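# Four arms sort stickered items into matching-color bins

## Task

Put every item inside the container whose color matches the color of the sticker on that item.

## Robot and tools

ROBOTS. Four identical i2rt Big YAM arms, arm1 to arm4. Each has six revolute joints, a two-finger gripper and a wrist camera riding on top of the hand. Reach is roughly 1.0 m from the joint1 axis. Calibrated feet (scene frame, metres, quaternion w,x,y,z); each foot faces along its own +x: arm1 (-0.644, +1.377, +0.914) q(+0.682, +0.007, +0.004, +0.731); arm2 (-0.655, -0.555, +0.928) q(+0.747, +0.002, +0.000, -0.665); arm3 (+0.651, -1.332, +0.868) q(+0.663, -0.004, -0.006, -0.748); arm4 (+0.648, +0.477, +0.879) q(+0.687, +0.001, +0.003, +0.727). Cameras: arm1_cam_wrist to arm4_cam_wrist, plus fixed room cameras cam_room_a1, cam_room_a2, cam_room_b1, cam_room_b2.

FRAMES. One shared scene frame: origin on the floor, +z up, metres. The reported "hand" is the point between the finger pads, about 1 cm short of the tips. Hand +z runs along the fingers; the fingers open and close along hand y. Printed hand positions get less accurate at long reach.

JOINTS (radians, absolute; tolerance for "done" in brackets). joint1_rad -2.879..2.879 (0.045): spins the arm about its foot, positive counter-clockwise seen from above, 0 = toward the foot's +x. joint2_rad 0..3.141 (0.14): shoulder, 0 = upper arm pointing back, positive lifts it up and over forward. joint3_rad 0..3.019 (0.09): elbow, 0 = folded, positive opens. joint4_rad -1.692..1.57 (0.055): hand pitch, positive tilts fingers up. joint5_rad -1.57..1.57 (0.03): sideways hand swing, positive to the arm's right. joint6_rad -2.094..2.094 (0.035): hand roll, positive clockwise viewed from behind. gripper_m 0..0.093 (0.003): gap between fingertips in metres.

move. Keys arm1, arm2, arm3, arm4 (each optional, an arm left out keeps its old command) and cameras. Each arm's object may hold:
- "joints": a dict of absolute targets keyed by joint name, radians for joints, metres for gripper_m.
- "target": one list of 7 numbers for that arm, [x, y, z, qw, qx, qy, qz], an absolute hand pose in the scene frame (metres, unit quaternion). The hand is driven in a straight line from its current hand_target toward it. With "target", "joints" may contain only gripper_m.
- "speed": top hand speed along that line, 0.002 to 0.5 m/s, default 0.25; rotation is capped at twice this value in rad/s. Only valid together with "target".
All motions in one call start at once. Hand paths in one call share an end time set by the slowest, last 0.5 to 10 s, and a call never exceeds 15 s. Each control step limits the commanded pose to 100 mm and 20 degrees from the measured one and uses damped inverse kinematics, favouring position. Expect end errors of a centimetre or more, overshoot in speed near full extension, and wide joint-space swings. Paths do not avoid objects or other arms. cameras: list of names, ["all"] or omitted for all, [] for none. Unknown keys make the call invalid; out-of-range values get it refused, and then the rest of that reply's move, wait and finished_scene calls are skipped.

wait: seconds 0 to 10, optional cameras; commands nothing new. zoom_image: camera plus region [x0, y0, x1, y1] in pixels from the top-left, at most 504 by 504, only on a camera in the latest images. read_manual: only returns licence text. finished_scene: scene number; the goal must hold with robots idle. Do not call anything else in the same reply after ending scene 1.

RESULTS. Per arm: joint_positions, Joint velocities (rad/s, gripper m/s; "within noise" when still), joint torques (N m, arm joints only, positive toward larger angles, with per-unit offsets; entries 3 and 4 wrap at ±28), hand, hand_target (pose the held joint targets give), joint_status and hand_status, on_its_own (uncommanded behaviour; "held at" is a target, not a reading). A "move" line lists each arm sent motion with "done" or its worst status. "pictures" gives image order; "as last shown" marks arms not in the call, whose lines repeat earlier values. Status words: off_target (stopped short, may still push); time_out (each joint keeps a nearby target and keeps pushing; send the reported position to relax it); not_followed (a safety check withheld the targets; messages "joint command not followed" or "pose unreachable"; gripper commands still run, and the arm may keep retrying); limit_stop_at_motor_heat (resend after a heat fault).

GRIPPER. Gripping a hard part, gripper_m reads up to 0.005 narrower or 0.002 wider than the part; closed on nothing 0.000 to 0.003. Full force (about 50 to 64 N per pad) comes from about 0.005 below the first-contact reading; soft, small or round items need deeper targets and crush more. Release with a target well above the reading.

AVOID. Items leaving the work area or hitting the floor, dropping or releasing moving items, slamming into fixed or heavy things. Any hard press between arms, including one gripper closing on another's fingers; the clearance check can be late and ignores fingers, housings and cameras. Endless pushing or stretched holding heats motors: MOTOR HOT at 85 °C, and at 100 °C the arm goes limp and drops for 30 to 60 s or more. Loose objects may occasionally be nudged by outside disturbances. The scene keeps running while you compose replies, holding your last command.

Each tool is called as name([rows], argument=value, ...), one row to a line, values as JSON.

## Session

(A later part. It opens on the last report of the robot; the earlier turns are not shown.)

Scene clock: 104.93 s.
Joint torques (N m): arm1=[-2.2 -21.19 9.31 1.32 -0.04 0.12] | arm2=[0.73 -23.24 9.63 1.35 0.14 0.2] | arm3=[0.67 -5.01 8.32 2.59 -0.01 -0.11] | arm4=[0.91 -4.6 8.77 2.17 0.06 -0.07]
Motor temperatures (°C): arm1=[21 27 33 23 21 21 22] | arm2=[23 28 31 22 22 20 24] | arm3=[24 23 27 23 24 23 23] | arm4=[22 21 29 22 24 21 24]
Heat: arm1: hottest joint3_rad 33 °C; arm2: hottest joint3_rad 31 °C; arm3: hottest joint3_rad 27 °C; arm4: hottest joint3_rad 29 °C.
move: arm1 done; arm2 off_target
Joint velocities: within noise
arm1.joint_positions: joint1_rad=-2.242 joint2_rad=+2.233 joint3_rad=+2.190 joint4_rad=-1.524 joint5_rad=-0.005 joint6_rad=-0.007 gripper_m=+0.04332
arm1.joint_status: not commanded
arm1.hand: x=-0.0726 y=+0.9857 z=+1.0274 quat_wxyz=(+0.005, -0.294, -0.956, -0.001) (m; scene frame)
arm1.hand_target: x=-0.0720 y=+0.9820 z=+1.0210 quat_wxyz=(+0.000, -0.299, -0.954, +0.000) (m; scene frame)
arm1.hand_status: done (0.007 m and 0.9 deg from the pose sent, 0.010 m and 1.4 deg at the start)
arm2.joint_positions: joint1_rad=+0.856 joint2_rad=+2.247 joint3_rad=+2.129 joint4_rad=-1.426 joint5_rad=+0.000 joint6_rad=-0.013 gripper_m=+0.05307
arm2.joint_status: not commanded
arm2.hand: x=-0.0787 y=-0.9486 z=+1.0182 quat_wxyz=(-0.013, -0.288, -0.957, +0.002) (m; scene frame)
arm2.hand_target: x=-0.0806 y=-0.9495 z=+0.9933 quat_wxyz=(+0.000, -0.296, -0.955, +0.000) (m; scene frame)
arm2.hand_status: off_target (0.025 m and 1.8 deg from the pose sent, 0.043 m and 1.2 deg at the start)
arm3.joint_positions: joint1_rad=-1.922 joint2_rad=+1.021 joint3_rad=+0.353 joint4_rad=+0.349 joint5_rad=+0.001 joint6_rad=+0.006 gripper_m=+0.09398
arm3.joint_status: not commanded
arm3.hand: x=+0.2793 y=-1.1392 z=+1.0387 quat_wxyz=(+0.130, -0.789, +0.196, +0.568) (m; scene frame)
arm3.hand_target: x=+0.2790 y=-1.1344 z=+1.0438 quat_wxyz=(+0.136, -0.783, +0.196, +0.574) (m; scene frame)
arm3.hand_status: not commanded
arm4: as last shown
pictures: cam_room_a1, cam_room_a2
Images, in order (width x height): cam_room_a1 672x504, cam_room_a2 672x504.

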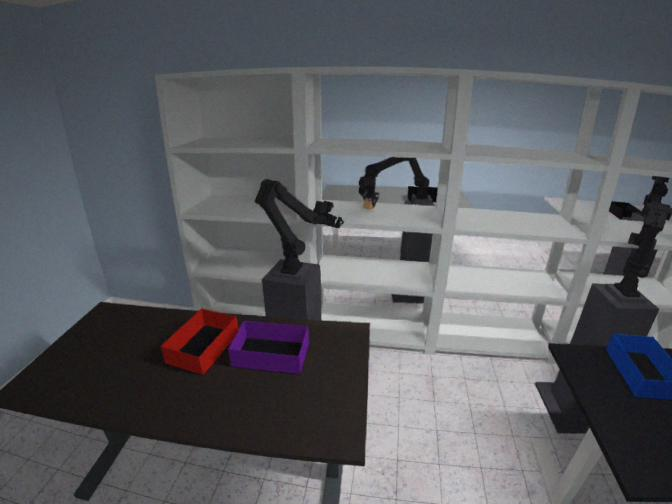

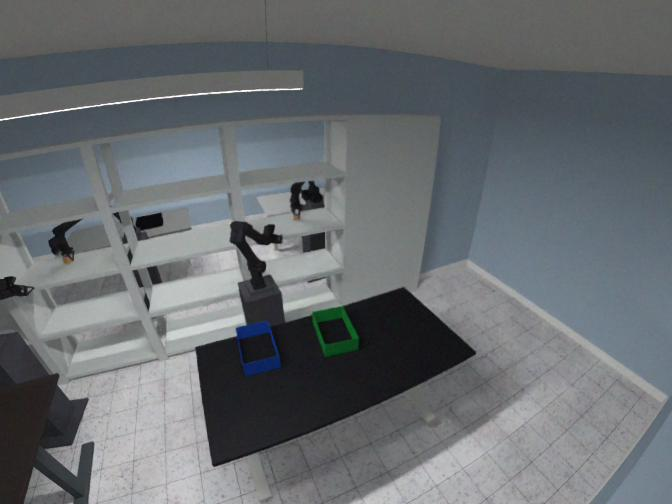

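move(arm1={"joints":{"gripper_m":0.08}}, arm2={"target":[-0.08,-0.95,0.984,0,-0.296,-0.955,0],"speed":0.04}, cameras=["arm1_cam_wrist"])

move(arm1={"target":[-0.074,0.984,1.12,0,-0.299,-0.954,0],"speed":0.3}, arm2={"joints":{"gripper_m":0.092}}, cameras=["arm2_cam_wrist"])

Scene clock: 111.67 s.
Joint torques (N m): arm1=[-2.08 -20.6 10.45 0.98 0.03 0.09] | arm2=[0.56 -22.77 9.39 1.44 0.14 0.21] | arm3=[0.67 -4.89 8.35 2.54 -0.03 -0.12] | arm4=[0.85 -4.13 8.79 2.15 0.05 -0.07]
Motor temperatures (°C): arm1=[21 28 32 23 21 21 22] | arm2=[23 28 30 22 22 20 24] | arm3=[24 23 27 23 24 23 23] | arm4=[22 21 29 22 24 21 24]
Heat: arm1: hottest joint3_rad 32 °C; arm2: hottest joint3_rad 30 °C; arm3: hottest joint3_rad 27 °C; arm4: hottest joint3_rad 29 °C.
move: arm1 done; arm2 off_target
Joint velocities: within noise
arm1.joint_positions: joint1_rad=-2.242 joint2_rad=+2.233 joint3_rad=+2.175 joint4_rad=-1.512 joint5_rad=-0.006 joint6_rad=-0.007 gripper_m=+0.07996
arm1.joint_status: all done
arm1.hand: x=-0.0735 y=+0.9863 z=+1.0217 quat_wxyz=(+0.006, -0.294, -0.956, -0.001) (m; scene frame)
arm1.hand_target: x=-0.0721 y=+0.9822 z=+1.0209 quat_wxyz=(+0.000, -0.299, -0.954, +0.000) (m; scene frame)
arm1.hand_status: not commanded
arm2.joint_positions: joint1_rad=+0.856 joint2_rad=+2.248 joint3_rad=+2.117 joint4_rad=-1.408 joint5_rad=+0.000 joint6_rad=-0.013 gripper_m=+0.05307
arm2.joint_status: not commanded
arm2.hand: x=-0.0781 y=-0.9491 z=+1.0131 quat_wxyz=(-0.015, -0.288, -0.957, +0.003) (m; scene frame)
arm2.hand_target: x=-0.0808 y=-0.9494 z=+0.9845 quat_wxyz=(+0.000, -0.296, -0.955, +0.000) (m; scene frame)
arm2.hand_status: off_target (0.029 m and 2.0 deg from the pose sent, 0.034 m and 1.8 deg at the start)
arm3, arm4: as last shown
pictures: arm1_cam_wrist
Images, in order (width x height): arm1_cam_wrist 672x504.

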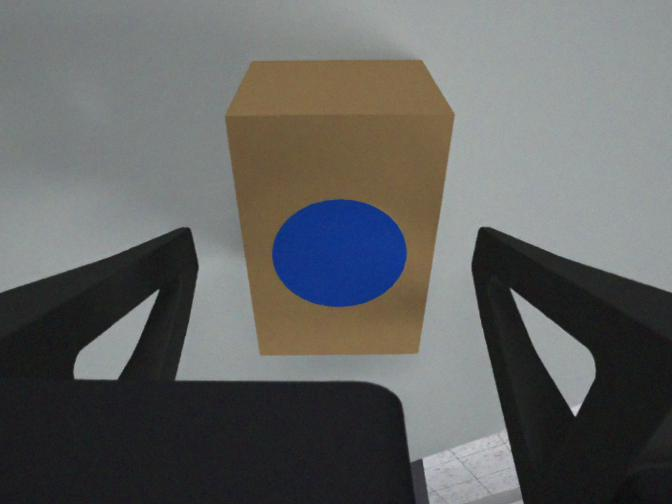

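Scene clock: 112.70 s.
Joint torques (N m): arm1=[-2.32 -20.72 14.75 0.03 0 0.09] | arm2=[0.62 -22.89 9.33 1.37 0.13 0.2] | arm3=[0.67 -4.95 8.34 2.52 -0.02 -0.11] | arm4=[0.67 -4.37 8.81 2.19 0.08 -0.09]
Motor temperatures (°C): arm1=[21 28 32 23 21 21 22] | arm2=[23 28 31 22 22 20 24] | arm3=[24 23 27 23 24 23 23] | arm4=[22 21 29 22 24 21 24]
Heat: arm1: hottest joint3_rad 32 °C; arm2: hottest joint3_rad 31 °C; arm3: hottest joint3_rad 27 °C; arm4: hottest joint3_rad 29 °C.
move: arm1 off_target; arm2 done
Joint velocities: within noise
arm1.joint_positions: joint1_rad=-2.242 joint2_rad=+2.205 joint3_rad=+2.325 joint4_rad=-1.684 joint5_rad=-0.006 joint6_rad=-0.007 gripper_m=+0.07996
arm1.joint_status: not commanded
arm1.hand: x=-0.0788 y=+0.9906 z=+1.0975 quat_wxyz=(+0.003, -0.294, -0.956, -0.001) (m; scene frame)
arm1.hand_target: x=-0.0750 y=+0.9848 z=+1.1196 quat_wxyz=(-0.017, -0.299, -0.954, +0.005) (m; scene frame)
arm1.hand_status: off_target (0.024 m and 0.8 deg from the pose sent, 0.098 m and 1.0 deg at the start; a joint's target at an end of its range on 20 of 31 steps)
arm2.joint_positions: joint1_rad=+0.856 joint2_rad=+2.248 joint3_rad=+2.117 joint4_rad=-1.406 joint5_rad=+0.000 joint6_rad=-0.012 gripper_m=+0.09193
arm2.joint_status: all done
arm2.hand: x=-0.0776 y=-0.9495 z=+1.0131 quat_wxyz=(-0.017, -0.289, -0.957, +0.003) (m; scene frame)
arm2.hand_target: x=-0.0808 y=-0.9494 z=+0.9845 quat_wxyz=(+0.000, -0.296, -0.955, +0.000) (m; scene frame)
arm2.hand_status: not commanded
arm3, arm4: as last shown
pictures: arm2_cam_wrist
Images, in order (width x height): arm2_cam_wrist 672x504.

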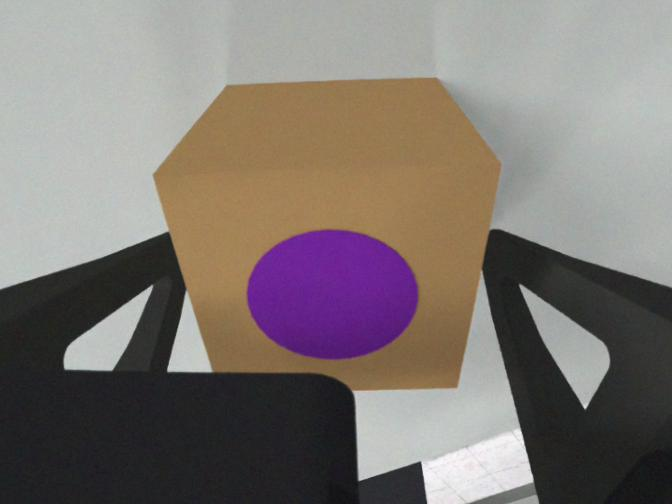

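move(arm1={"target":[-0.43,1.23,1.14,0,-0.299,-0.954,0],"speed":0.4}, arm2={"target":[-0.08,-0.95,1.11,0,-0.296,-0.955,0],"speed":0.4}, arm4={"target":[0.022,0.919,1.05,-0.178,0.766,-0.245,-0.567],"speed":0.3}, cameras=["arm4_cam_wrist"])

move(arm2={"target":[-0.37,-0.75,1.16,0,-0.296,-0.955,0],"speed":0.4}, arm3={"target":[0.023,-1.004,1.05,0.136,-0.783,0.196,0.574],"speed":0.3}, cameras=["arm3_cam_wrist"])

Scene clock: 129.87 s.
Joint torques (N m): arm1=[-2.78 -1.49 10.66 0.08 -0.06 0.02] | arm2=[0.73 -25.23 14.58 0.1 0.12 0.21] | arm3=[0.62 -5.01 8.34 2.56 -0.02 -0.13] | arm4=[1.55 -19.08 11 1.17 0.23 -0.1]
Motor temperatures (°C): arm1=[21 29 34 23 21 21 22] | arm2=[23 29 31 22 22 20 23] | arm3=[24 23 27 23 24 23 23] | arm4=[22 21 30 22 24 21 24]
Heat: arm1: hottest joint3_rad 34 °C; arm2: hottest joint3_rad 31 °C; arm3: hottest joint3_rad 27 °C; arm4: hottest joint3_rad 30 °C.
move: arm1 done; arm2 off_target; arm4 off_target
Joint velocities: within noise
arm1.joint_positions: joint1_rad=-2.242 joint2_rad=+0.981 joint3_rad=+0.970 joint4_rad=-1.529 joint5_rad=-0.006 joint6_rad=-0.007 gripper_m=+0.07996
arm1.joint_status: not commanded
arm1.hand: x=-0.4281 y=+1.2314 z=+1.1410 quat_wxyz=(-0.007, -0.294, -0.956, +0.003) (m; scene frame)
arm1.hand_target: x=-0.4300 y=+1.2301 z=+1.1400 quat_wxyz=(+0.000, -0.299, -0.954, +0.000) (m; scene frame)
arm1.hand_status: done (0.003 m and 1.1 deg from the pose sent, 0.427 m and 0.8 deg at the start)
arm2.joint_positions: joint1_rad=+0.856 joint2_rad=+2.248 joint3_rad=+2.333 joint4_rad=-1.670 joint5_rad=+0.000 joint6_rad=-0.012 gripper_m=+0.09193
arm2.joint_status: not commanded
arm2.hand: x=-0.0861 y=-0.9441 z=+1.0953 quat_wxyz=(+0.006, -0.289, -0.957, -0.004) (m; scene frame)
arm2.hand_target: x=-0.0807 y=-0.9495 z=+1.1097 quat_wxyz=(-0.008, -0.296, -0.955, +0.002) (m; scene frame)
arm2.hand_status: off_target (0.017 m and 1.2 deg from the pose sent, 0.097 m and 2.1 deg at the start; a joint's target at an end of its range on 23 of 59 steps)
arm3: as last shown
arm4.joint_positions: joint1_rad=+0.899 joint2_rad=+1.903 joint3_rad=+1.266 joint4_rad=+0.325 joint5_rad=+0.000 joint6_rad=+0.013 gripper_m=+0.09398
arm4.joint_status: not commanded
arm4.hand: x=+0.0341 y=+0.9128 z=+1.0436 quat_wxyz=(-0.173, +0.768, -0.251, -0.564) (m; scene frame)
arm4.hand_target: x=+0.0227 y=+0.9186 z=+1.0501 quat_wxyz=(-0.178, +0.766, -0.245, -0.567) (m; scene frame)
arm4.hand_status: off_target (0.015 m and 1.0 deg from the pose sent, 0.353 m and 1.8 deg at the start)
pictures: arm4_cam_wrist
Images, in order (width x height): arm4_cam_wrist 672x504.

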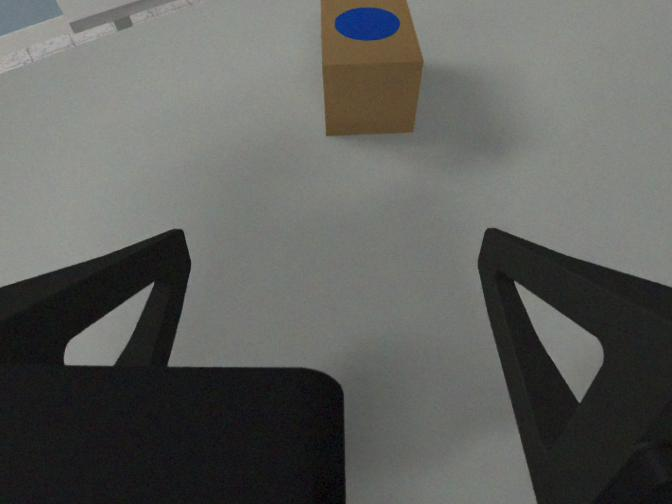

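Scene clock: 131.50 s.
Joint torques (N m): arm1=[-2.2 -1.85 10.89 0.17 -0.06 0.09] | arm2=[1.2 -8.53 9.47 0.39 0.11 0.22] | arm3=[1.26 -17.73 11.55 1.52 0.11 -0.1] | arm4=[1.32 -18.84 11.04 1.06 0.24 -0.06]
Motor temperatures (°C): arm1=[21 29 34 23 21 21 22] | arm2=[23 29 31 22 22 20 23] | arm3=[24 23 27 23 24 23 23] | arm4=[22 22 30 22 24 21 24]
Heat: arm1: hottest joint3_rad 34 °C; arm2: hottest joint3_rad 31 °C; arm3: hottest joint3_rad 27 °C; arm4: hottest joint3_rad 30 °C.
move: arm2 off_target; arm3 off_target
Joint velocities: within noise
arm1, arm4: as last shown
arm2.joint_positions: joint1_rad=+0.856 joint2_rad=+1.227 joint3_rad=+1.176 joint4_rad=-1.481 joint5_rad=+0.001 joint6_rad=-0.008 gripper_m=+0.09193
arm2.joint_status: not commanded
arm2.hand: x=-0.3673 y=-0.7531 z=+1.1707 quat_wxyz=(-0.019, -0.291, -0.957, +0.004) (m; scene frame)
arm2.hand_target: x=-0.3701 y=-0.7499 z=+1.1602 quat_wxyz=(+0.000, -0.296, -0.955, +0.000) (m; scene frame)
arm2.hand_status: off_target (0.011 m and 2.3 deg from the pose sent, 0.350 m and 1.2 deg at the start)
arm3.joint_positions: joint1_rad=-1.922 joint2_rad=+1.758 joint3_rad=+1.086 joint4_rad=+0.343 joint5_rad=+0.003 joint6_rad=+0.006 gripper_m=+0.09398
arm3.joint_status: not commanded
arm3.hand: x=+0.0340 y=-1.0137 z=+1.0341 quat_wxyz=(+0.130, -0.791, +0.197, +0.564) (m; scene frame)
arm3.hand_target: x=+0.0239 y=-1.0045 z=+1.0503 quat_wxyz=(+0.136, -0.783, +0.196, +0.574) (m; scene frame)
arm3.hand_status: off_target (0.022 m and 1.7 deg from the pose sent, 0.290 m and 1.2 deg at the start)
pictures: arm3_cam_wrist
Images, in order (width x height): arm3_cam_wrist 672x504.

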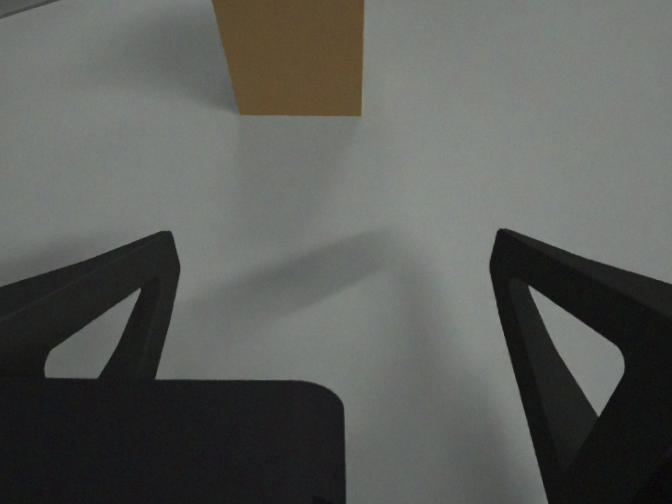

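move(arm3={"target":[-0.090,-0.966,1.036,0.136,-0.783,0.196,0.574],"speed":0.2}, arm4={"target":[-0.066,1.001,1.030,-0.178,0.766,-0.245,-0.567],"speed":0.2}, cameras=["arm3_cam_wrist","arm4_cam_wrist"])

Scene clock: 147.27 s.
Joint torques (N m): arm1=[-2.2 -2.26 10.76 0.1 0 0.03] | arm2=[1.14 -8.47 9.48 0.4 0.12 0.21] | arm3=[2.55 -21.89 12.81 1.42 0.01 0.01] | arm4=[0.56 -23.71 12.3 1.07 -0.07 -0.11]
Motor temperatures (°C): arm1=[21 27 34 23 21 21 22] | arm2=[23 28 30 22 22 20 23] | arm3=[24 24 28 23 24 23 23] | arm4=[22 23 31 22 24 21 24]
Heat: arm1: hottest joint3_rad 34 °C; arm2: hottest joint3_rad 30 °C; arm3: hottest joint3_rad 28 °C; arm4: hottest joint3_rad 31 °C.
move: arm3 off_target; arm4 off_target
Joint velocities: within noise
arm1, arm2: as last shown
arm3.joint_positions: joint1_rad=-1.913 joint2_rad=+2.025 joint3_rad=+1.476 joint4_rad=+0.225 joint5_rad=+0.031 joint6_rad=+0.004 gripper_m=+0.09398
arm3.joint_status: not commanded
arm3.hand: x=-0.0712 y=-0.9625 z=+1.0236 quat_wxyz=(+0.140, -0.789, +0.201, +0.563) (m; scene frame)
arm3.hand_target: x=-0.0886 y=-0.9668 z=+1.0361 quat_wxyz=(+0.136, -0.783, +0.196, +0.574) (m; scene frame)
arm3.hand_status: off_target (0.023 m and 1.6 deg from the pose sent, 0.133 m and 1.7 deg at the start)
arm4.joint_positions: joint1_rad=+0.884 joint2_rad=+2.195 joint3_rad=+1.709 joint4_rad=+0.169 joint5_rad=-0.015 joint6_rad=+0.008 gripper_m=+0.09398
arm4.joint_status: not commanded
arm4.hand: x=-0.0568 y=+0.9900 z=+1.0225 quat_wxyz=(-0.172, +0.769, -0.251, -0.562) (m; scene frame)
arm4.hand_target: x=-0.0649 y=+1.0003 z=+1.0300 quat_wxyz=(-0.178, +0.766, -0.245, -0.567) (m; scene frame)
arm4.hand_status: off_target (0.016 m and 1.3 deg from the pose sent, 0.134 m and 1.0 deg at the start)
pictures: arm3_cam_wrist, arm4_cam_wrist
Images, in order (width x height): arm3_cam_wrist 672x504, arm4_cam_wrist 672x504.

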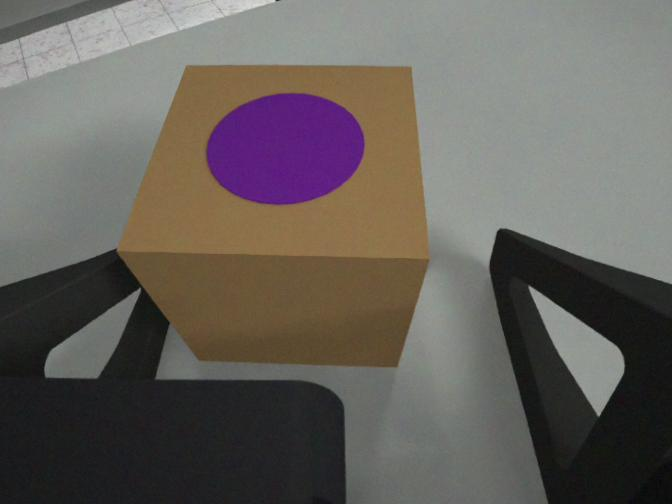

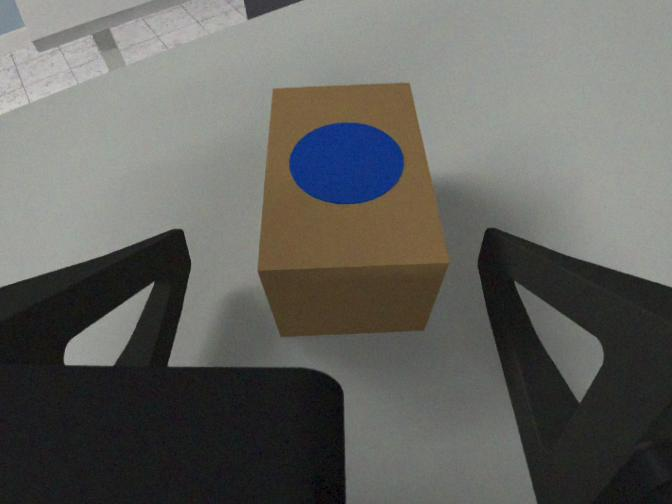

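move(arm3={"target":[-0.110,-0.976,1.034,0.136,-0.783,0.196,0.574],"speed":0.1}, arm4={"target":[-0.084,1.012,1.028,-0.178,0.766,-0.245,-0.567],"speed":0.1}, cameras=["arm3_cam_wrist","arm4_cam_wrist"])

move(arm3={"joints":{"gripper_m":0.035}}, arm4={"joints":{"gripper_m":0.025}}, cameras=["arm3_cam_wrist","arm4_cam_wrist"])

Scene clock: 156.37 s.
Joint torques (N m): arm1=[-2.67 -2.14 10.71 0.2 0.01 0.05] | arm2=[1.2 -8.53 9.47 0.39 0.12 0.22] | arm3=[2.37 -22.01 13.03 1.48 0.1 0.04] | arm4=[0.79 -23.3 12.51 1.16 0.04 -0.1]
Motor temperatures (°C): arm1=[21 27 34 23 21 21 21] | arm2=[23 27 30 22 22 20 23] | arm3=[24 24 30 23 24 23 23] | arm4=[22 24 32 22 24 21 24]
Heat: arm1: hottest joint3_rad 34 °C; arm2: hottest joint3_rad 30 °C; arm3: hottest joint3_rad 30 °C; arm4: hottest joint3_rad 32 °C.
move: arm3 off_target; arm4 off_target
Joint velocities: within noise
arm1, arm2: as last shown
arm2.joint_positions: joint1_rad=+0.856 joint2_rad=+1.227 joint3_rad=+1.176 joint4_rad=-1.481 joint5_rad=+0.001 joint6_rad=-0.007 gripper_m=+0.09193
arm3.joint_positions: joint1_rad=-1.884 joint2_rad=+2.056 joint3_rad=+1.528 joint4_rad=+0.205 joint5_rad=+0.054 joint6_rad=+0.008 gripper_m=+0.09398
arm3.joint_status: not commanded
arm3.hand: x=-0.0921 y=-0.9743 z=+1.0240 quat_wxyz=(+0.140, -0.790, +0.197, +0.564) (m; scene frame)
arm3.hand_target: x=-0.1087 y=-0.9767 z=+1.0340 quat_wxyz=(+0.136, -0.783, +0.196, +0.574) (m; scene frame)
arm3.hand_status: off_target (0.021 m and 1.4 deg from the pose sent, 0.042 m and 1.6 deg at the start)
arm4.joint_positions: joint1_rad=+0.884 joint2_rad=+2.244 joint3_rad=+1.806 joint4_rad=+0.127 joint5_rad=-0.015 joint6_rad=+0.008 gripper_m=+0.09398
arm4.joint_status: not commanded
arm4.hand: x=-0.0742 y=+1.0027 z=+1.0273 quat_wxyz=(-0.173, +0.767, -0.251, -0.564) (m; scene frame)
arm4.hand_target: x=-0.0829 y=+1.0113 z=+1.0281 quat_wxyz=(-0.178, +0.766, -0.245, -0.567) (m; scene frame)
arm4.hand_status: off_target (0.014 m and 0.9 deg from the pose sent, 0.035 m and 1.2 deg at the start)
pictures: arm3_cam_wrist, arm4_cam_wrist
Images, in order (width x height): arm3_cam_wrist 672x504, arm4_cam_wrist 672x504.

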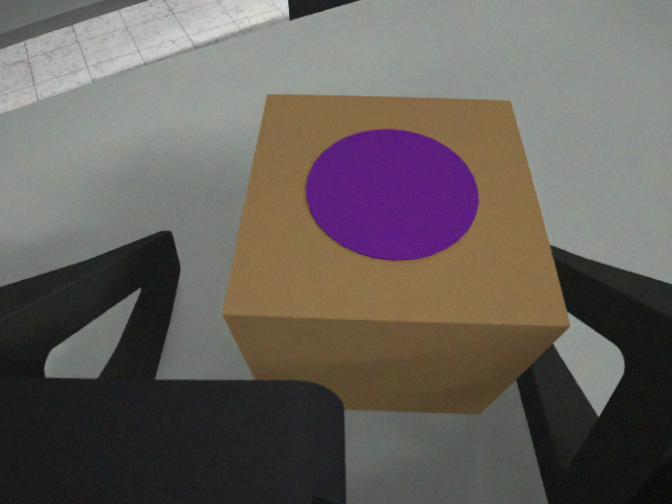

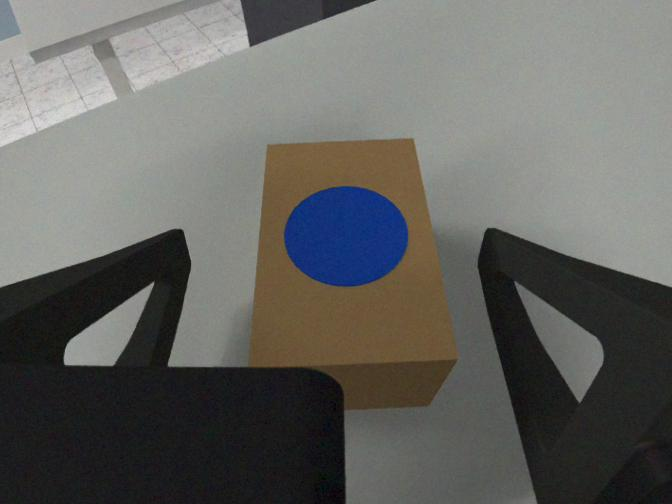

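Scene clock: 157.03 s.
Joint torques (N m): arm1=[-3.02 -1.73 10.73 0.18 -0.04 0.05] | arm2=[1.2 -8.64 9.47 0.42 0.12 0.22] | arm3=[2.37 -21.95 13 1.5 0.02 0.03] | arm4=[0.38 -24 12.57 1.06 0.03 -0.03]
Motor temperatures (°C): arm1=[21 27 34 23 21 21 21] | arm2=[23 27 30 22 22 20 23] | arm3=[24 24 30 23 24 23 23] | arm4=[22 24 33 22 24 21 24]
Heat: arm1: hottest joint3_rad 34 °C; arm2: hottest joint3_rad 30 °C; arm3: hottest joint3_rad 30 °C; arm4: hottest joint3_rad 33 °C.
move: arm3 off_target; arm4 off_target
Joint velocities: within noise
arm1, arm2: as last shown
arm3.joint_positions: joint1_rad=-1.884 joint2_rad=+2.056 joint3_rad=+1.528 joint4_rad=+0.204 joint5_rad=+0.056 joint6_rad=+0.009 gripper_m=+0.05325
arm3.joint_status: gripper_m off_target (ended at +0.05327, target +0.03500)
arm3.hand: x=-0.0919 y=-0.9740 z=+1.0239 quat_wxyz=(+0.140, -0.790, +0.198, +0.564) (m; scene frame)
arm3.hand_target: x=-0.1086 y=-0.9766 z=+1.0341 quat_wxyz=(+0.136, -0.783, +0.196, +0.574) (m; scene frame)
arm3.hand_status: not commanded
arm4.joint_positions: joint1_rad=+0.884 joint2_rad=+2.244 joint3_rad=+1.807 joint4_rad=+0.127 joint5_rad=-0.015 joint6_rad=+0.005 gripper_m=+0.04406
arm4.joint_status: gripper_m off_target (ended at +0.04410, target +0.02500)
arm4.hand: x=-0.0742 y=+1.0028 z=+1.0275 quat_wxyz=(-0.174, +0.768, -0.250, -0.564) (m; scene frame)
arm4.hand_target: x=-0.0829 y=+1.0113 z=+1.0281 quat_wxyz=(-0.178, +0.766, -0.245, -0.567) (m; scene frame)
arm4.hand_status: not commanded
pictures: arm3_cam_wrist, arm4_cam_wrist
Images, in order (width x height): arm3_cam_wrist 672x504, arm4_cam_wrist 672x504.

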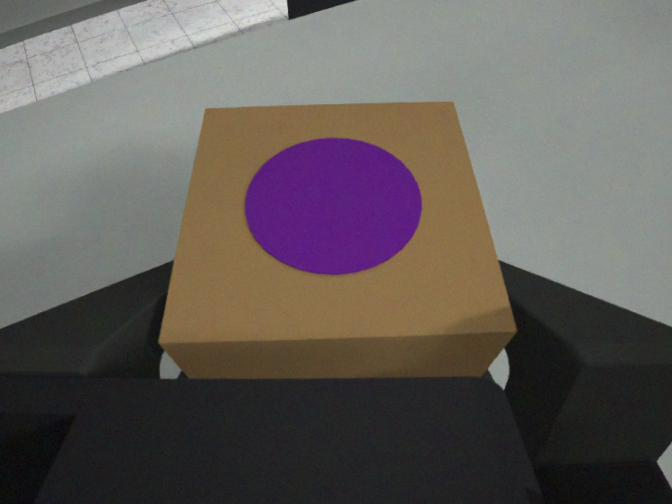

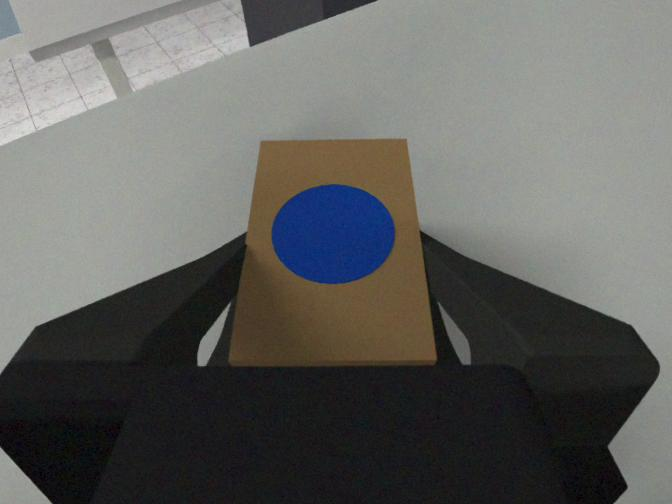

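move(arm3={"target":[-0.08,-0.974,1.085,0.136,-0.783,0.196,0.574],"speed":0.2}, arm4={"target":[-0.064,0.995,1.08,-0.178,0.766,-0.245,-0.567],"speed":0.2}, cameras=[])

move(arm3={"target":[0.30,-1.15,1.10,0.136,-0.783,0.196,0.574],"speed":0.35}, arm4={"target":[0.32,0.715,1.10,-0.178,0.766,-0.245,-0.567],"speed":0.35}, cameras=[])

move(arm3={"joints":{"joint2_rad":0.335,"joint3_rad":0.631,"joint4_rad":-0.296}}, arm4={"joints":{"joint1_rad":0,"joint2_rad":0.335,"joint3_rad":0.631,"joint4_rad":-0.296}}, cameras=["arm3_cam_wrist","arm4_cam_wrist"])

Scene clock: 171.80 s.
Joint torques (N m): arm1=[-2.78 -1.61 10.77 0.14 -0.04 0.04] | arm2=[1.14 -8.47 9.47 0.4 0.12 0.21] | arm3=[0.79 -23.53 9.22 1.74 -0.08 -0.03] | arm4=[1.14 -27.52 9.21 1.06 0.15 -0.07]
Motor temperatures (°C): arm1=[21 26 34 23 21 21 21] | arm2=[23 27 30 22 22 20 23] | arm3=[24 26 31 23 24 23 24] | arm4=[22 25 37 22 24 21 25]
Heat: arm1: hottest joint3_rad 34 °C; arm2: hottest joint3_rad 30 °C; arm3: hottest joint3_rad 31 °C; arm4: hottest joint3_rad 37 °C.
move: arm3 done; arm4 off_target
Joint velocities: within noise
arm1, arm2: as last shown
arm3.joint_positions: joint1_rad=-1.884 joint2_rad=+1.966 joint3_rad=+1.528 joint4_rad=+0.129 joint5_rad=+0.039 joint6_rad=+0.009 gripper_m=+0.05325
arm3.joint_status: not commanded
arm3.hand: x=-0.0833 y=-0.9806 z=+1.0779 quat_wxyz=(+0.134, -0.787, +0.192, +0.571) (m; scene frame)
arm3.hand_target: x=-0.0799 y=-0.9739 z=+1.0849 quat_wxyz=(+0.136, -0.783, +0.196, +0.574) (m; scene frame)
arm3.hand_status: done (0.010 m and 0.7 deg from the pose sent, 0.062 m and 1.5 deg at the start)
arm4.joint_positions: joint1_rad=+0.884 joint2_rad=+2.170 joint3_rad=+1.784 joint4_rad=+0.075 joint5_rad=-0.015 joint6_rad=+0.005 gripper_m=+0.04407
arm4.joint_status: not commanded
arm4.hand: x=-0.0646 y=+0.9961 z=+1.0657 quat_wxyz=(-0.174, +0.768, -0.250, -0.564) (m; scene frame)
arm4.hand_target: x=-0.0640 y=+0.9951 z=+1.0799 quat_wxyz=(-0.178, +0.766, -0.245, -0.567) (m; scene frame)
arm4.hand_status: off_target (0.014 m and 0.9 deg from the pose sent, 0.054 m and 0.8 deg at the start)
pictures: none
No camera images: "cameras" was empty.

Scene clock: 173.87 s.
Joint torques (N m): arm1=[-2.9 -1.55 10.8 0.18 -0.03 0.06] | arm2=[1.08 -8.41 9.48 0.39 0.12 0.22] | arm3=[0.15 -2.61 9.46 1.66 -0.09 -0.08] | arm4=[0.85 -2.84 9.54 1.24 0.15 -0.06]
Motor temperatures (°C): arm1=[21 26 34 23 21 21 21] | arm2=[23 27 30 22 22 20 23] | arm3=[24 26 31 23 24 23 24] | arm4=[22 25 36 22 24 21 25]
Heat: arm1: hottest joint3_rad 34 °C; arm2: hottest joint3_rad 30 °C; arm3: hottest joint3_rad 31 °C; arm4: hottest joint3_rad 36 °C.
move: arm3 done; arm4 done
Joint velocities: within noise
arm1, arm2: as last shown
arm3.joint_positions: joint1_rad=-1.896 joint2_rad=+0.771 joint3_rad=+0.414 joint4_rad=+0.064 joint5_rad=+0.023 joint6_rad=+0.009 gripper_m=+0.05325
arm3.joint_status: not commanded
arm3.hand: x=+0.2982 y=-1.1550 z=+1.1024 quat_wxyz=(+0.133, -0.782, +0.191, +0.578) (m; scene frame)
arm3.hand_target: x=+0.3001 y=-1.1500 z=+1.1002 quat_wxyz=(+0.136, -0.783, +0.196, +0.574) (m; scene frame)
arm3.hand_status: done (0.006 m and 0.8 deg from the pose sent, 0.420 m and 0.7 deg at the start)
arm4.joint_positions: joint1_rad=+0.884 joint2_rad=+0.847 joint3_rad=+0.391 joint4_rad=+0.163 joint5_rad=-0.015 joint6_rad=+0.005 gripper_m=+0.04408
arm4.joint_status: not commanded
arm4.hand: x=+0.3226 y=+0.7137 z=+1.0994 quat_wxyz=(-0.176, +0.763, -0.248, -0.571) (m; scene frame)
arm4.hand_target: x=+0.3201 y=+0.7150 z=+1.1000 quat_wxyz=(-0.178, +0.766, -0.245, -0.567) (m; scene frame)
arm4.hand_status: done (0.003 m and 0.7 deg from the pose sent, 0.478 m and 0.9 deg at the start)
pictures: none
No camera images: "cameras" was empty.

Scene clock: 175.30 s.
Joint torques (N m): arm1=[-2.73 -2.02 10.78 0.08 0 0.03] | arm2=[1.03 -8.64 9.5 0.42 0.12 0.22] | arm3=[0.26 2.02 12.59 1.7 -0.09 -0.08] | arm4=[0.85 2.08 11.08 1.09 0.04 -0.01]
Motor temperatures (°C): arm1=[21 26 34 23 21 21 21] | arm2=[23 27 30 22 22 20 23] | arm3=[24 26 31 23 24 23 24] | arm4=[22 25 37 22 24 21 25]
Heat: arm1: hottest joint3_rad 34 °C; arm2: hottest joint3_rad 30 °C; arm3: hottest joint3_rad 31 °C; arm4: hottest joint3_rad 37 °C.
move: arm3 done; arm4 done
Joint velocities: within noise
arm1, arm2: as last shown
arm3.joint_positions: joint1_rad=-1.896 joint2_rad=+0.331 joint3_rad=+0.598 joint4_rad=-0.294 joint5_rad=+0.023 joint6_rad=+0.009 gripper_m=+0.05325
arm3.joint_status: all done
arm3.hand: x=+0.3798 y=-1.1918 z=+1.2773 quat_wxyz=(+0.154, -0.698, +0.174, +0.678) (m; scene frame)
arm3.hand_target: x=+0.3834 y=-1.1888 z=+1.2956 quat_wxyz=(+0.161, -0.688, +0.175, +0.686) (m; scene frame)
arm3.hand_status: not commanded
arm4.joint_positions: joint1_rad=+0.002 joint2_rad=+0.333 joint3_rad=+0.606 joint4_rad=-0.287 joint5_rad=-0.011 joint6_rad=+0.005 gripper_m=+0.04408
arm4.joint_status: all done
arm4.hand: x=+0.6308 y=+0.7801 z=+1.2965 quat_wxyz=(-0.476, +0.519, -0.489, -0.515) (m; scene frame)
arm4.hand_target: x=+0.6313 y=+0.7783 z=+1.3086 quat_wxyz=(-0.482, +0.518, -0.483, -0.516) (m; scene frame)
arm4.hand_status: not commanded
pictures: arm3_cam_wrist, arm4_cam_wrist
Images, in order (width x height): arm3_cam_wrist 672x504, arm4_cam_wrist 672x504.

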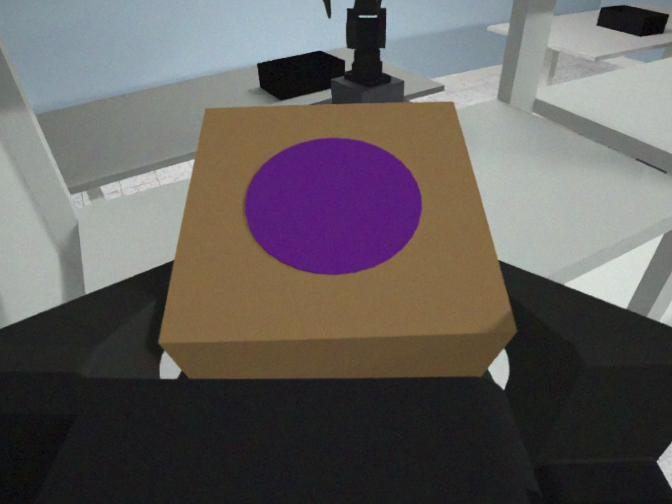

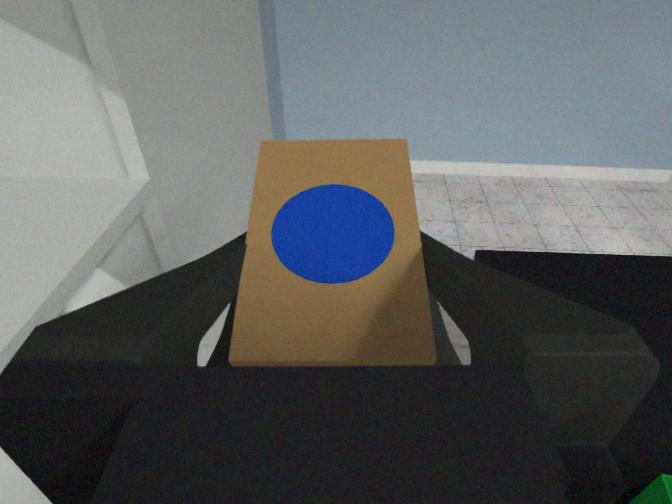

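move(arm3={"joints":{"joint1_rad":1.6,"joint2_rad":1.76,"joint3_rad":1.9,"joint4_rad":-1.65,"joint5_rad":0,"joint6_rad":0}}, arm4={"joints":{"joint1_rad":-1.6,"joint2_rad":1.76,"joint3_rad":1.9,"joint4_rad":-1.65,"joint5_rad":0,"joint6_rad":0}}, cameras=["arm3_cam_wrist","arm4_cam_wrist","cam_room_a1","cam_room_a2"])

Scene clock: 184.33 s.
Joint torques (N m): arm1=[-2.61 -1.96 10.85 0.1 -0.01 0.07] | arm2=[1.14 -8.47 9.48 0.4 0.13 0.2] | arm3=[0.32 -19.43 12.36 -0.35 0.12 -0.08] | arm4=[0.85 -19.08 11.79 -0.29 0.11 0.02]
Motor temperatures (°C): arm1=[21 26 34 23 21 21 21] | arm2=[23 27 30 22 22 20 23] | arm3=[24 25 31 23 24 23 24] | arm4=[22 25 38 22 24 21 26]
Heat: arm1: hottest joint3_rad 34 °C; arm2: hottest joint3_rad 30 °C; arm3: hottest joint3_rad 31 °C; arm4: hottest joint3_rad 38 °C.
move: arm3 done; arm4 done
Joint velocities: within noise
arm1.joint_positions: joint1_rad=-2.242 joint2_rad=+0.981 joint3_rad=+0.970 joint4_rad=-1.529 joint5_rad=-0.006 joint6_rad=-0.007 gripper_m=+0.07996
arm1.joint_status: not commanded
arm1.hand: x=-0.4281 y=+1.2314 z=+1.1410 quat_wxyz=(-0.007, -0.294, -0.956, +0.003) (m; scene frame)
arm1.hand_target: x=-0.4300 y=+1.2301 z=+1.1400 quat_wxyz=(+0.000, -0.299, -0.954, +0.000) (m; scene frame)
arm1.hand_status: not commanded
arm2: as last shown
arm3.joint_positions: joint1_rad=+1.611 joint2_rad=+1.763 joint3_rad=+1.856 joint4_rad=-1.642 joint5_rad=-0.002 joint6_rad=+0.004 gripper_m=+0.05312
arm3.joint_status: all done
arm3.hand: x=+1.1952 y=-1.3718 z=+1.1456 quat_wxyz=(-0.012, -0.042, -0.999, +0.006) (m; scene frame)
arm3.hand_target: x=+1.2014 y=-1.3787 z=+1.1642 quat_wxyz=(-0.031, -0.045, -0.998, +0.008) (m; scene frame)
arm3.hand_status: not commanded
arm4.joint_positions: joint1_rad=-1.601 joint2_rad=+1.765 joint3_rad=+1.850 joint4_rad=-1.640 joint5_rad=-0.001 joint6_rad=+0.005 gripper_m=+0.04414
arm4.joint_status: all done
arm4.hand: x=+1.1950 y=+0.4922 z=+1.1500 quat_wxyz=(-0.006, +0.011, -1.000, +0.001) (m; scene frame)
arm4.hand_target: x=+1.2020 y=+0.4928 z=+1.1719 quat_wxyz=(-0.028, +0.014, -1.000, +0.001) (m; scene frame)
arm4.hand_status: not commanded
pictures: arm3_cam_wrist, arm4_cam_wrist, cam_room_a1, cam_room_a2
Images, in order (width x height): arm3_cam_wrist 672x504, arm4_cam_wrist 672x504, cam_room_a1 672x504, cam_room_a2 672x504.

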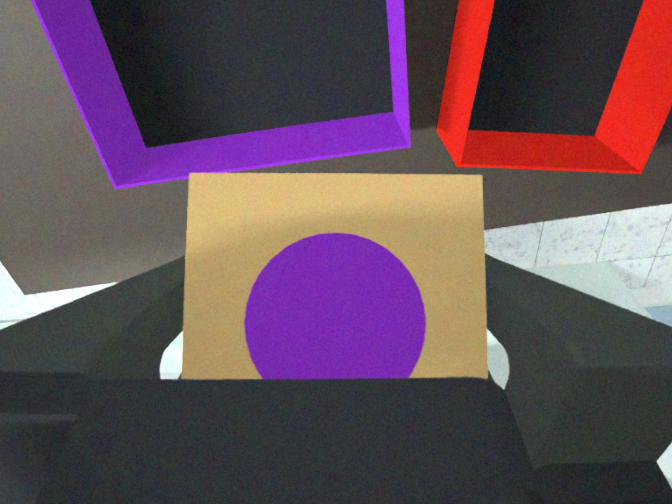

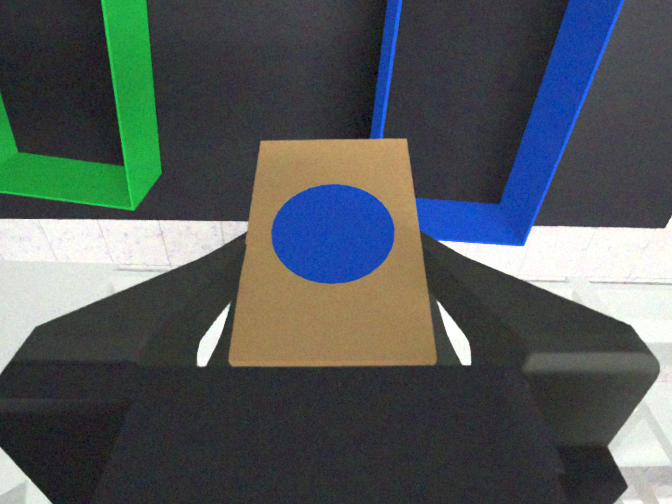

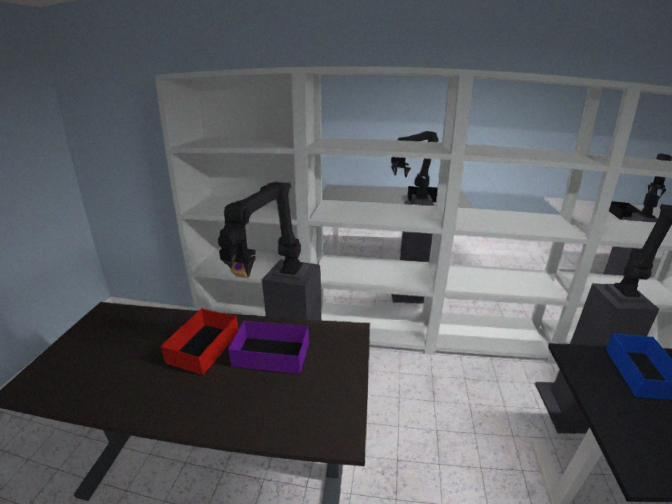

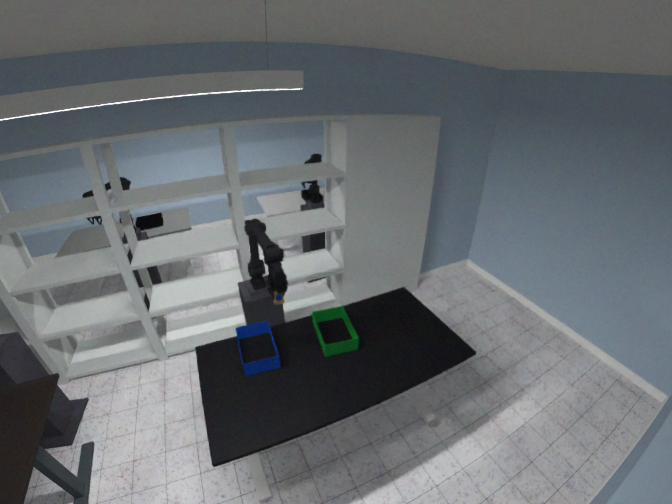

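move(arm3={"target":[1.19,-1.295,0.93,0,-0.045,-0.999,0],"speed":0.35}, arm4={"target":[1.135,0.36,0.93,0,0.045,-0.999,0],"speed":0.35}, cameras=["arm3_cam_wrist","arm4_cam_wrist"])

Scene clock: 198.63 s.
Joint torques (N m): arm1=[-2.96 -2.08 10.67 0.1 -0.05 0.03] | arm2=[1.14 -8.53 9.44 0.43 0.11 0.21] | arm3=[1.55 -20.66 7.98 0.24 -0.01 0.03] | arm4=[1.32 -17.2 7.79 0.42 -0.05 -0.14]
Motor temperatures (°C): arm1=[21 25 33 23 21 21 21] | arm2=[23 26 30 22 22 20 23] | arm3=[24 26 31 23 24 23 24] | arm4=[22 24 36 22 24 21 26]
Heat: arm1: hottest joint3_rad 33 °C; arm2: hottest joint3_rad 30 °C; arm3: hottest joint3_rad 31 °C; arm4: hottest joint3_rad 36 °C.
move: arm3 done; arm4 done
Joint velocities: within noise
arm1: as last shown
arm2.joint_positions: joint1_rad=+0.856 joint2_rad=+1.227 joint3_rad=+1.176 joint4_rad=-1.481 joint5_rad=+0.001 joint6_rad=-0.007 gripper_m=+0.09193
arm2.joint_status: not commanded
arm2.hand: x=-0.3673 y=-0.7531 z=+1.1707 quat_wxyz=(-0.019, -0.291, -0.957, +0.004) (m; scene frame)
arm2.hand_target: x=-0.3701 y=-0.7499 z=+1.1602 quat_wxyz=(+0.000, -0.296, -0.955, +0.000) (m; scene frame)
arm2.hand_status: not commanded
arm3.joint_positions: joint1_rad=+1.746 joint2_rad=+1.872 joint3_rad=+1.414 joint4_rad=-1.138 joint5_rad=-0.012 joint6_rad=+0.144 gripper_m=+0.05312
arm3.joint_status: not commanded
arm3.hand: x=+1.1855 y=-1.2999 z=+0.9228 quat_wxyz=(+0.012, -0.045, -0.999, +0.002) (m; scene frame)
arm3.hand_target: x=+1.1899 y=-1.2951 z=+0.9300 quat_wxyz=(+0.000, -0.045, -0.999, +0.000) (m; scene frame)
arm3.hand_status: done (0.010 m and 1.4 deg from the pose sent, 0.229 m and 1.6 deg at the start)
arm4.joint_positions: joint1_rad=-1.870 joint2_rad=+1.774 joint3_rad=+1.260 joint4_rad=-1.069 joint5_rad=-0.001 joint6_rad=-0.312 gripper_m=+0.04413
arm4.joint_status: not commanded
arm4.hand: x=+1.1277 y=+0.3586 z=+0.9292 quat_wxyz=(+0.008, +0.035, -0.999, -0.001) (m; scene frame)
arm4.hand_target: x=+1.1350 y=+0.3601 z=+0.9300 quat_wxyz=(+0.000, +0.045, -0.999, +0.000) (m; scene frame)
arm4.hand_status: done (0.007 m and 1.5 deg from the pose sent, 0.264 m and 4.0 deg at the start)
pictures: arm3_cam_wrist, arm4_cam_wrist
Images, in order (width x height): arm3_cam_wrist 672x504, arm4_cam_wrist 672x504.

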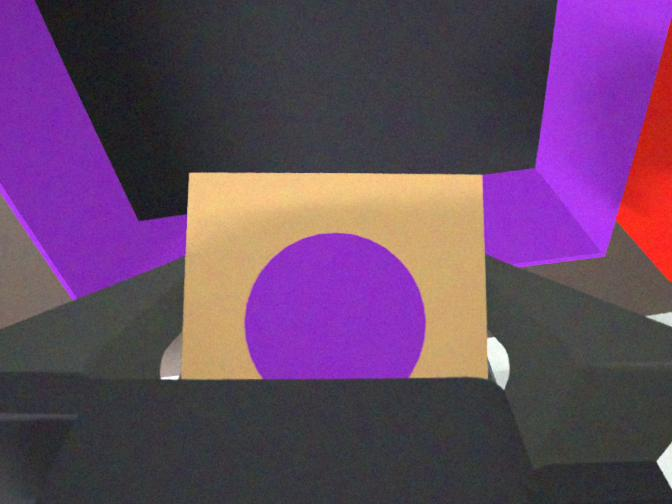

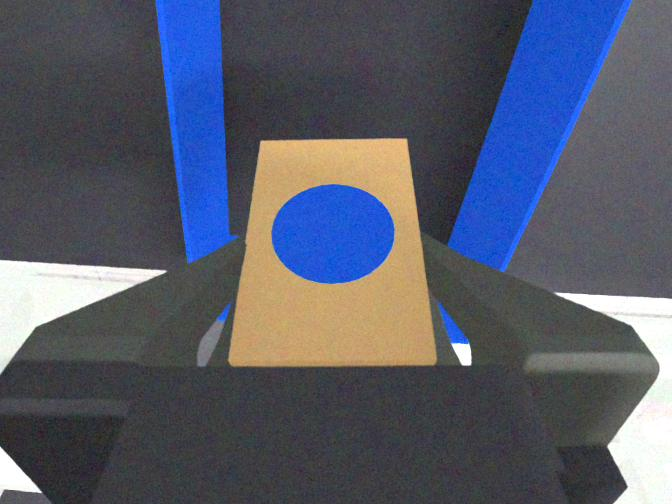

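move(arm3={"target":[1.195,-1.295,0.785,0,-0.045,-0.999,0],"speed":0.25}, arm4={"target":[1.11,0.36,0.785,0,0.045,-0.999,0],"speed":0.25}, cameras=[])

move(arm3={"target":[1.195,-1.295,0.757,0,-0.045,-0.999,0],"speed":0.05}, arm4={"target":[1.11,0.36,0.757,0,0.045,-0.999,0],"speed":0.05}, cameras=["arm3_cam_wrist","arm4_cam_wrist","cam_room_a2","cam_room_a1"])

Scene clock: 208.60 s.
Joint torques (N m): arm1=[-2.67 -1.67 10.8 -0.05 0 0.04] | arm2=[1.14 -8.59 9.48 0.4 0.13 0.21] | arm3=[1.67 -22.24 6.37 0.24 -0.02 0.02] | arm4=[0.38 -17.44 5.7 0.46 -0.06 -0.08]
Motor temperatures (°C): arm1=[21 25 33 23 21 21 21] | arm2=[23 26 30 22 22 20 23] | arm3=[24 26 31 23 24 23 24] | arm4=[22 24 35 22 24 21 26]
Heat: arm1: hottest joint3_rad 33 °C; arm2: hottest joint3_rad 30 °C; arm3: hottest joint3_rad 31 °C; arm4: hottest joint3_rad 35 °C.
move: arm3 off_target; arm4 done
Joint velocities: within noise
arm1, arm2: as last shown
arm3.joint_positions: joint1_rad=+1.746 joint2_rad=+2.098 joint3_rad=+1.326 joint4_rad=-0.825 joint5_rad=-0.012 joint6_rad=+0.148 gripper_m=+0.05312
arm3.joint_status: not commanded
arm3.hand: x=+1.1882 y=-1.3018 z=+0.7769 quat_wxyz=(+0.013, -0.047, -0.999, +0.002) (m; scene frame)
arm3.hand_target: x=+1.1950 y=-1.2951 z=+0.7851 quat_wxyz=(+0.000, -0.045, -0.999, +0.000) (m; scene frame)
arm3.hand_status: off_target (0.013 m and 1.5 deg from the pose sent, 0.138 m and 1.4 deg at the start)
arm4.joint_positions: joint1_rad=-1.870 joint2_rad=+1.978 joint3_rad=+1.084 joint4_rad=-0.694 joint5_rad=-0.001 joint6_rad=-0.324 gripper_m=+0.04413
arm4.joint_status: not commanded
arm4.hand: x=+1.1032 y=+0.3640 z=+0.7833 quat_wxyz=(+0.010, +0.041, -0.999, -0.001) (m; scene frame)
arm4.hand_target: x=+1.1100 y=+0.3600 z=+0.7852 quat_wxyz=(+0.000, +0.045, -0.999, +0.000) (m; scene frame)
arm4.hand_status: done (0.008 m and 1.3 deg from the pose sent, 0.145 m and 1.5 deg at the start)
pictures: none
No camera images: "cameras" was empty.

Scene clock: 209.70 s.
Joint torques (N m): arm1=[-2.73 -2.2 10.8 -0.01 -0.01 0.05] | arm2=[1.14 -8.53 9.46 0.4 0.12 0.22] | arm3=[1.9 -20.25 5.93 0.36 0 0.03] | arm4=[0.32 -16.62 5.33 0.34 -0.07 -0.09]
Motor temperatures (°C): arm1=[21 25 33 23 21 21 21] | arm2=[23 26 30 22 22 20 23] | arm3=[24 26 31 23 24 23 24] | arm4=[22 24 35 22 24 21 26]
Heat: arm1: hottest joint3_rad 33 °C; arm2: hottest joint3_rad 30 °C; arm3: hottest joint3_rad 31 °C; arm4: hottest joint3_rad 35 °C.
move: arm3 done; arm4 done
Joint velocities: within noise
arm1, arm2: as last shown
arm3.joint_positions: joint1_rad=+1.746 joint2_rad=+2.127 joint3_rad=+1.326 joint4_rad=-0.771 joint5_rad=-0.012 joint6_rad=+0.149 gripper_m=+0.05312
arm3.joint_status: not commanded
arm3.hand: x=+1.1952 y=-1.3016 z=+0.7616 quat_wxyz=(+0.000, -0.047, -0.999, +0.001) (m; scene frame)
arm3.hand_target: x=+1.1950 y=-1.2951 z=+0.7572 quat_wxyz=(+0.000, -0.045, -0.999, +0.000) (m; scene frame)
arm3.hand_status: done (0.008 m and 0.2 deg from the pose sent, 0.022 m and 1.5 deg at the start)
arm4.joint_positions: joint1_rad=-1.870 joint2_rad=+2.021 joint3_rad=+1.084 joint4_rad=-0.631 joint5_rad=-0.001 joint6_rad=-0.324 gripper_m=+0.04413
arm4.joint_status: not commanded
arm4.hand: x=+1.1083 y=+0.3626 z=+0.7638 quat_wxyz=(+0.001, +0.041, -0.999, +0.002) (m; scene frame)
arm4.hand_target: x=+1.1099 y=+0.3601 z=+0.7571 quat_wxyz=(+0.000, +0.045, -0.999, +0.000) (m; scene frame)
arm4.hand_status: done (0.007 m and 0.5 deg from the pose sent, 0.027 m and 1.3 deg at the start)
pictures: arm3_cam_wrist, arm4_cam_wrist, cam_room_a1, cam_room_a2
Images, in order (width x height): arm3_cam_wrist 672x504, arm4_cam_wrist 672x504, cam_room_a1 672x504, cam_room_a2 672x504.

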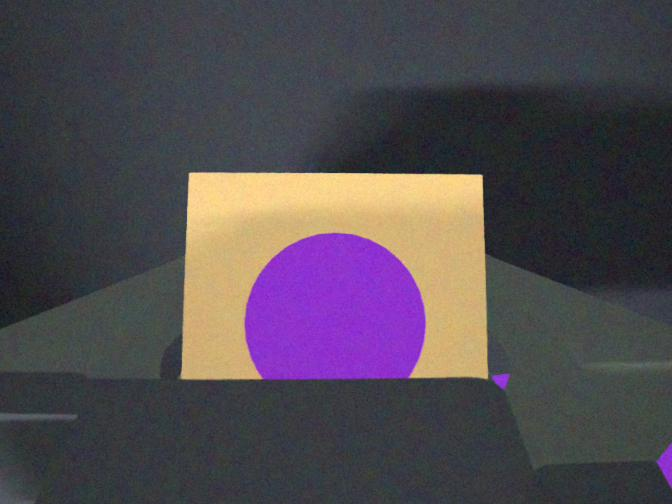

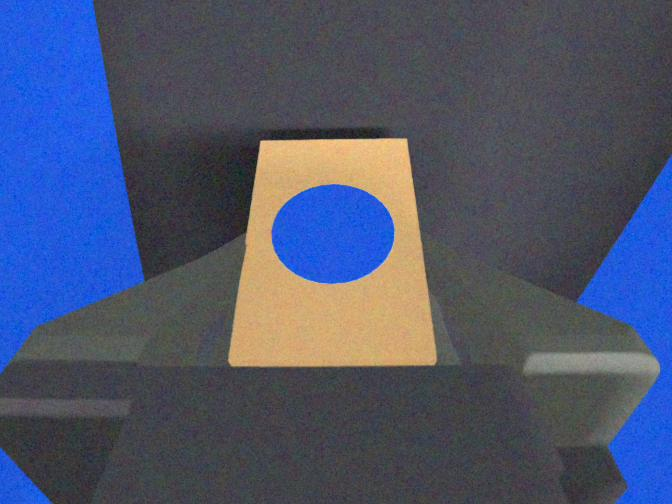

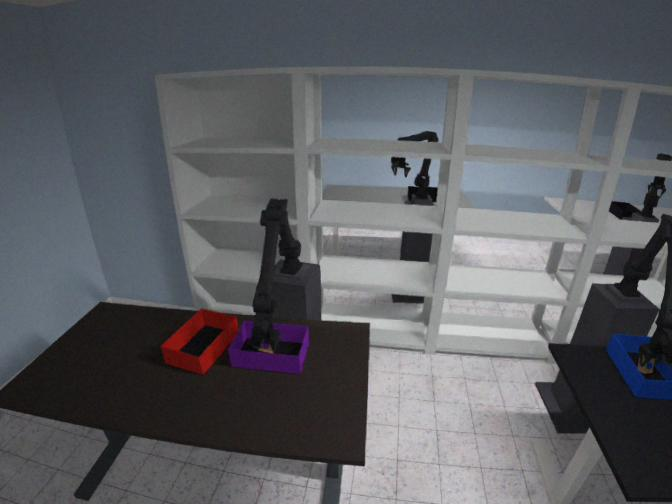

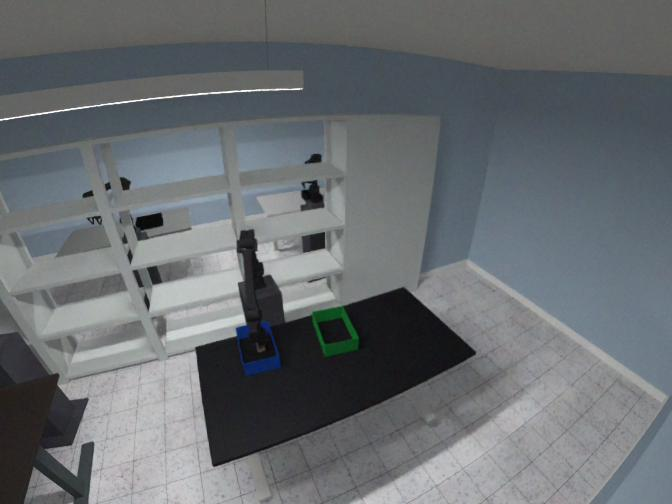

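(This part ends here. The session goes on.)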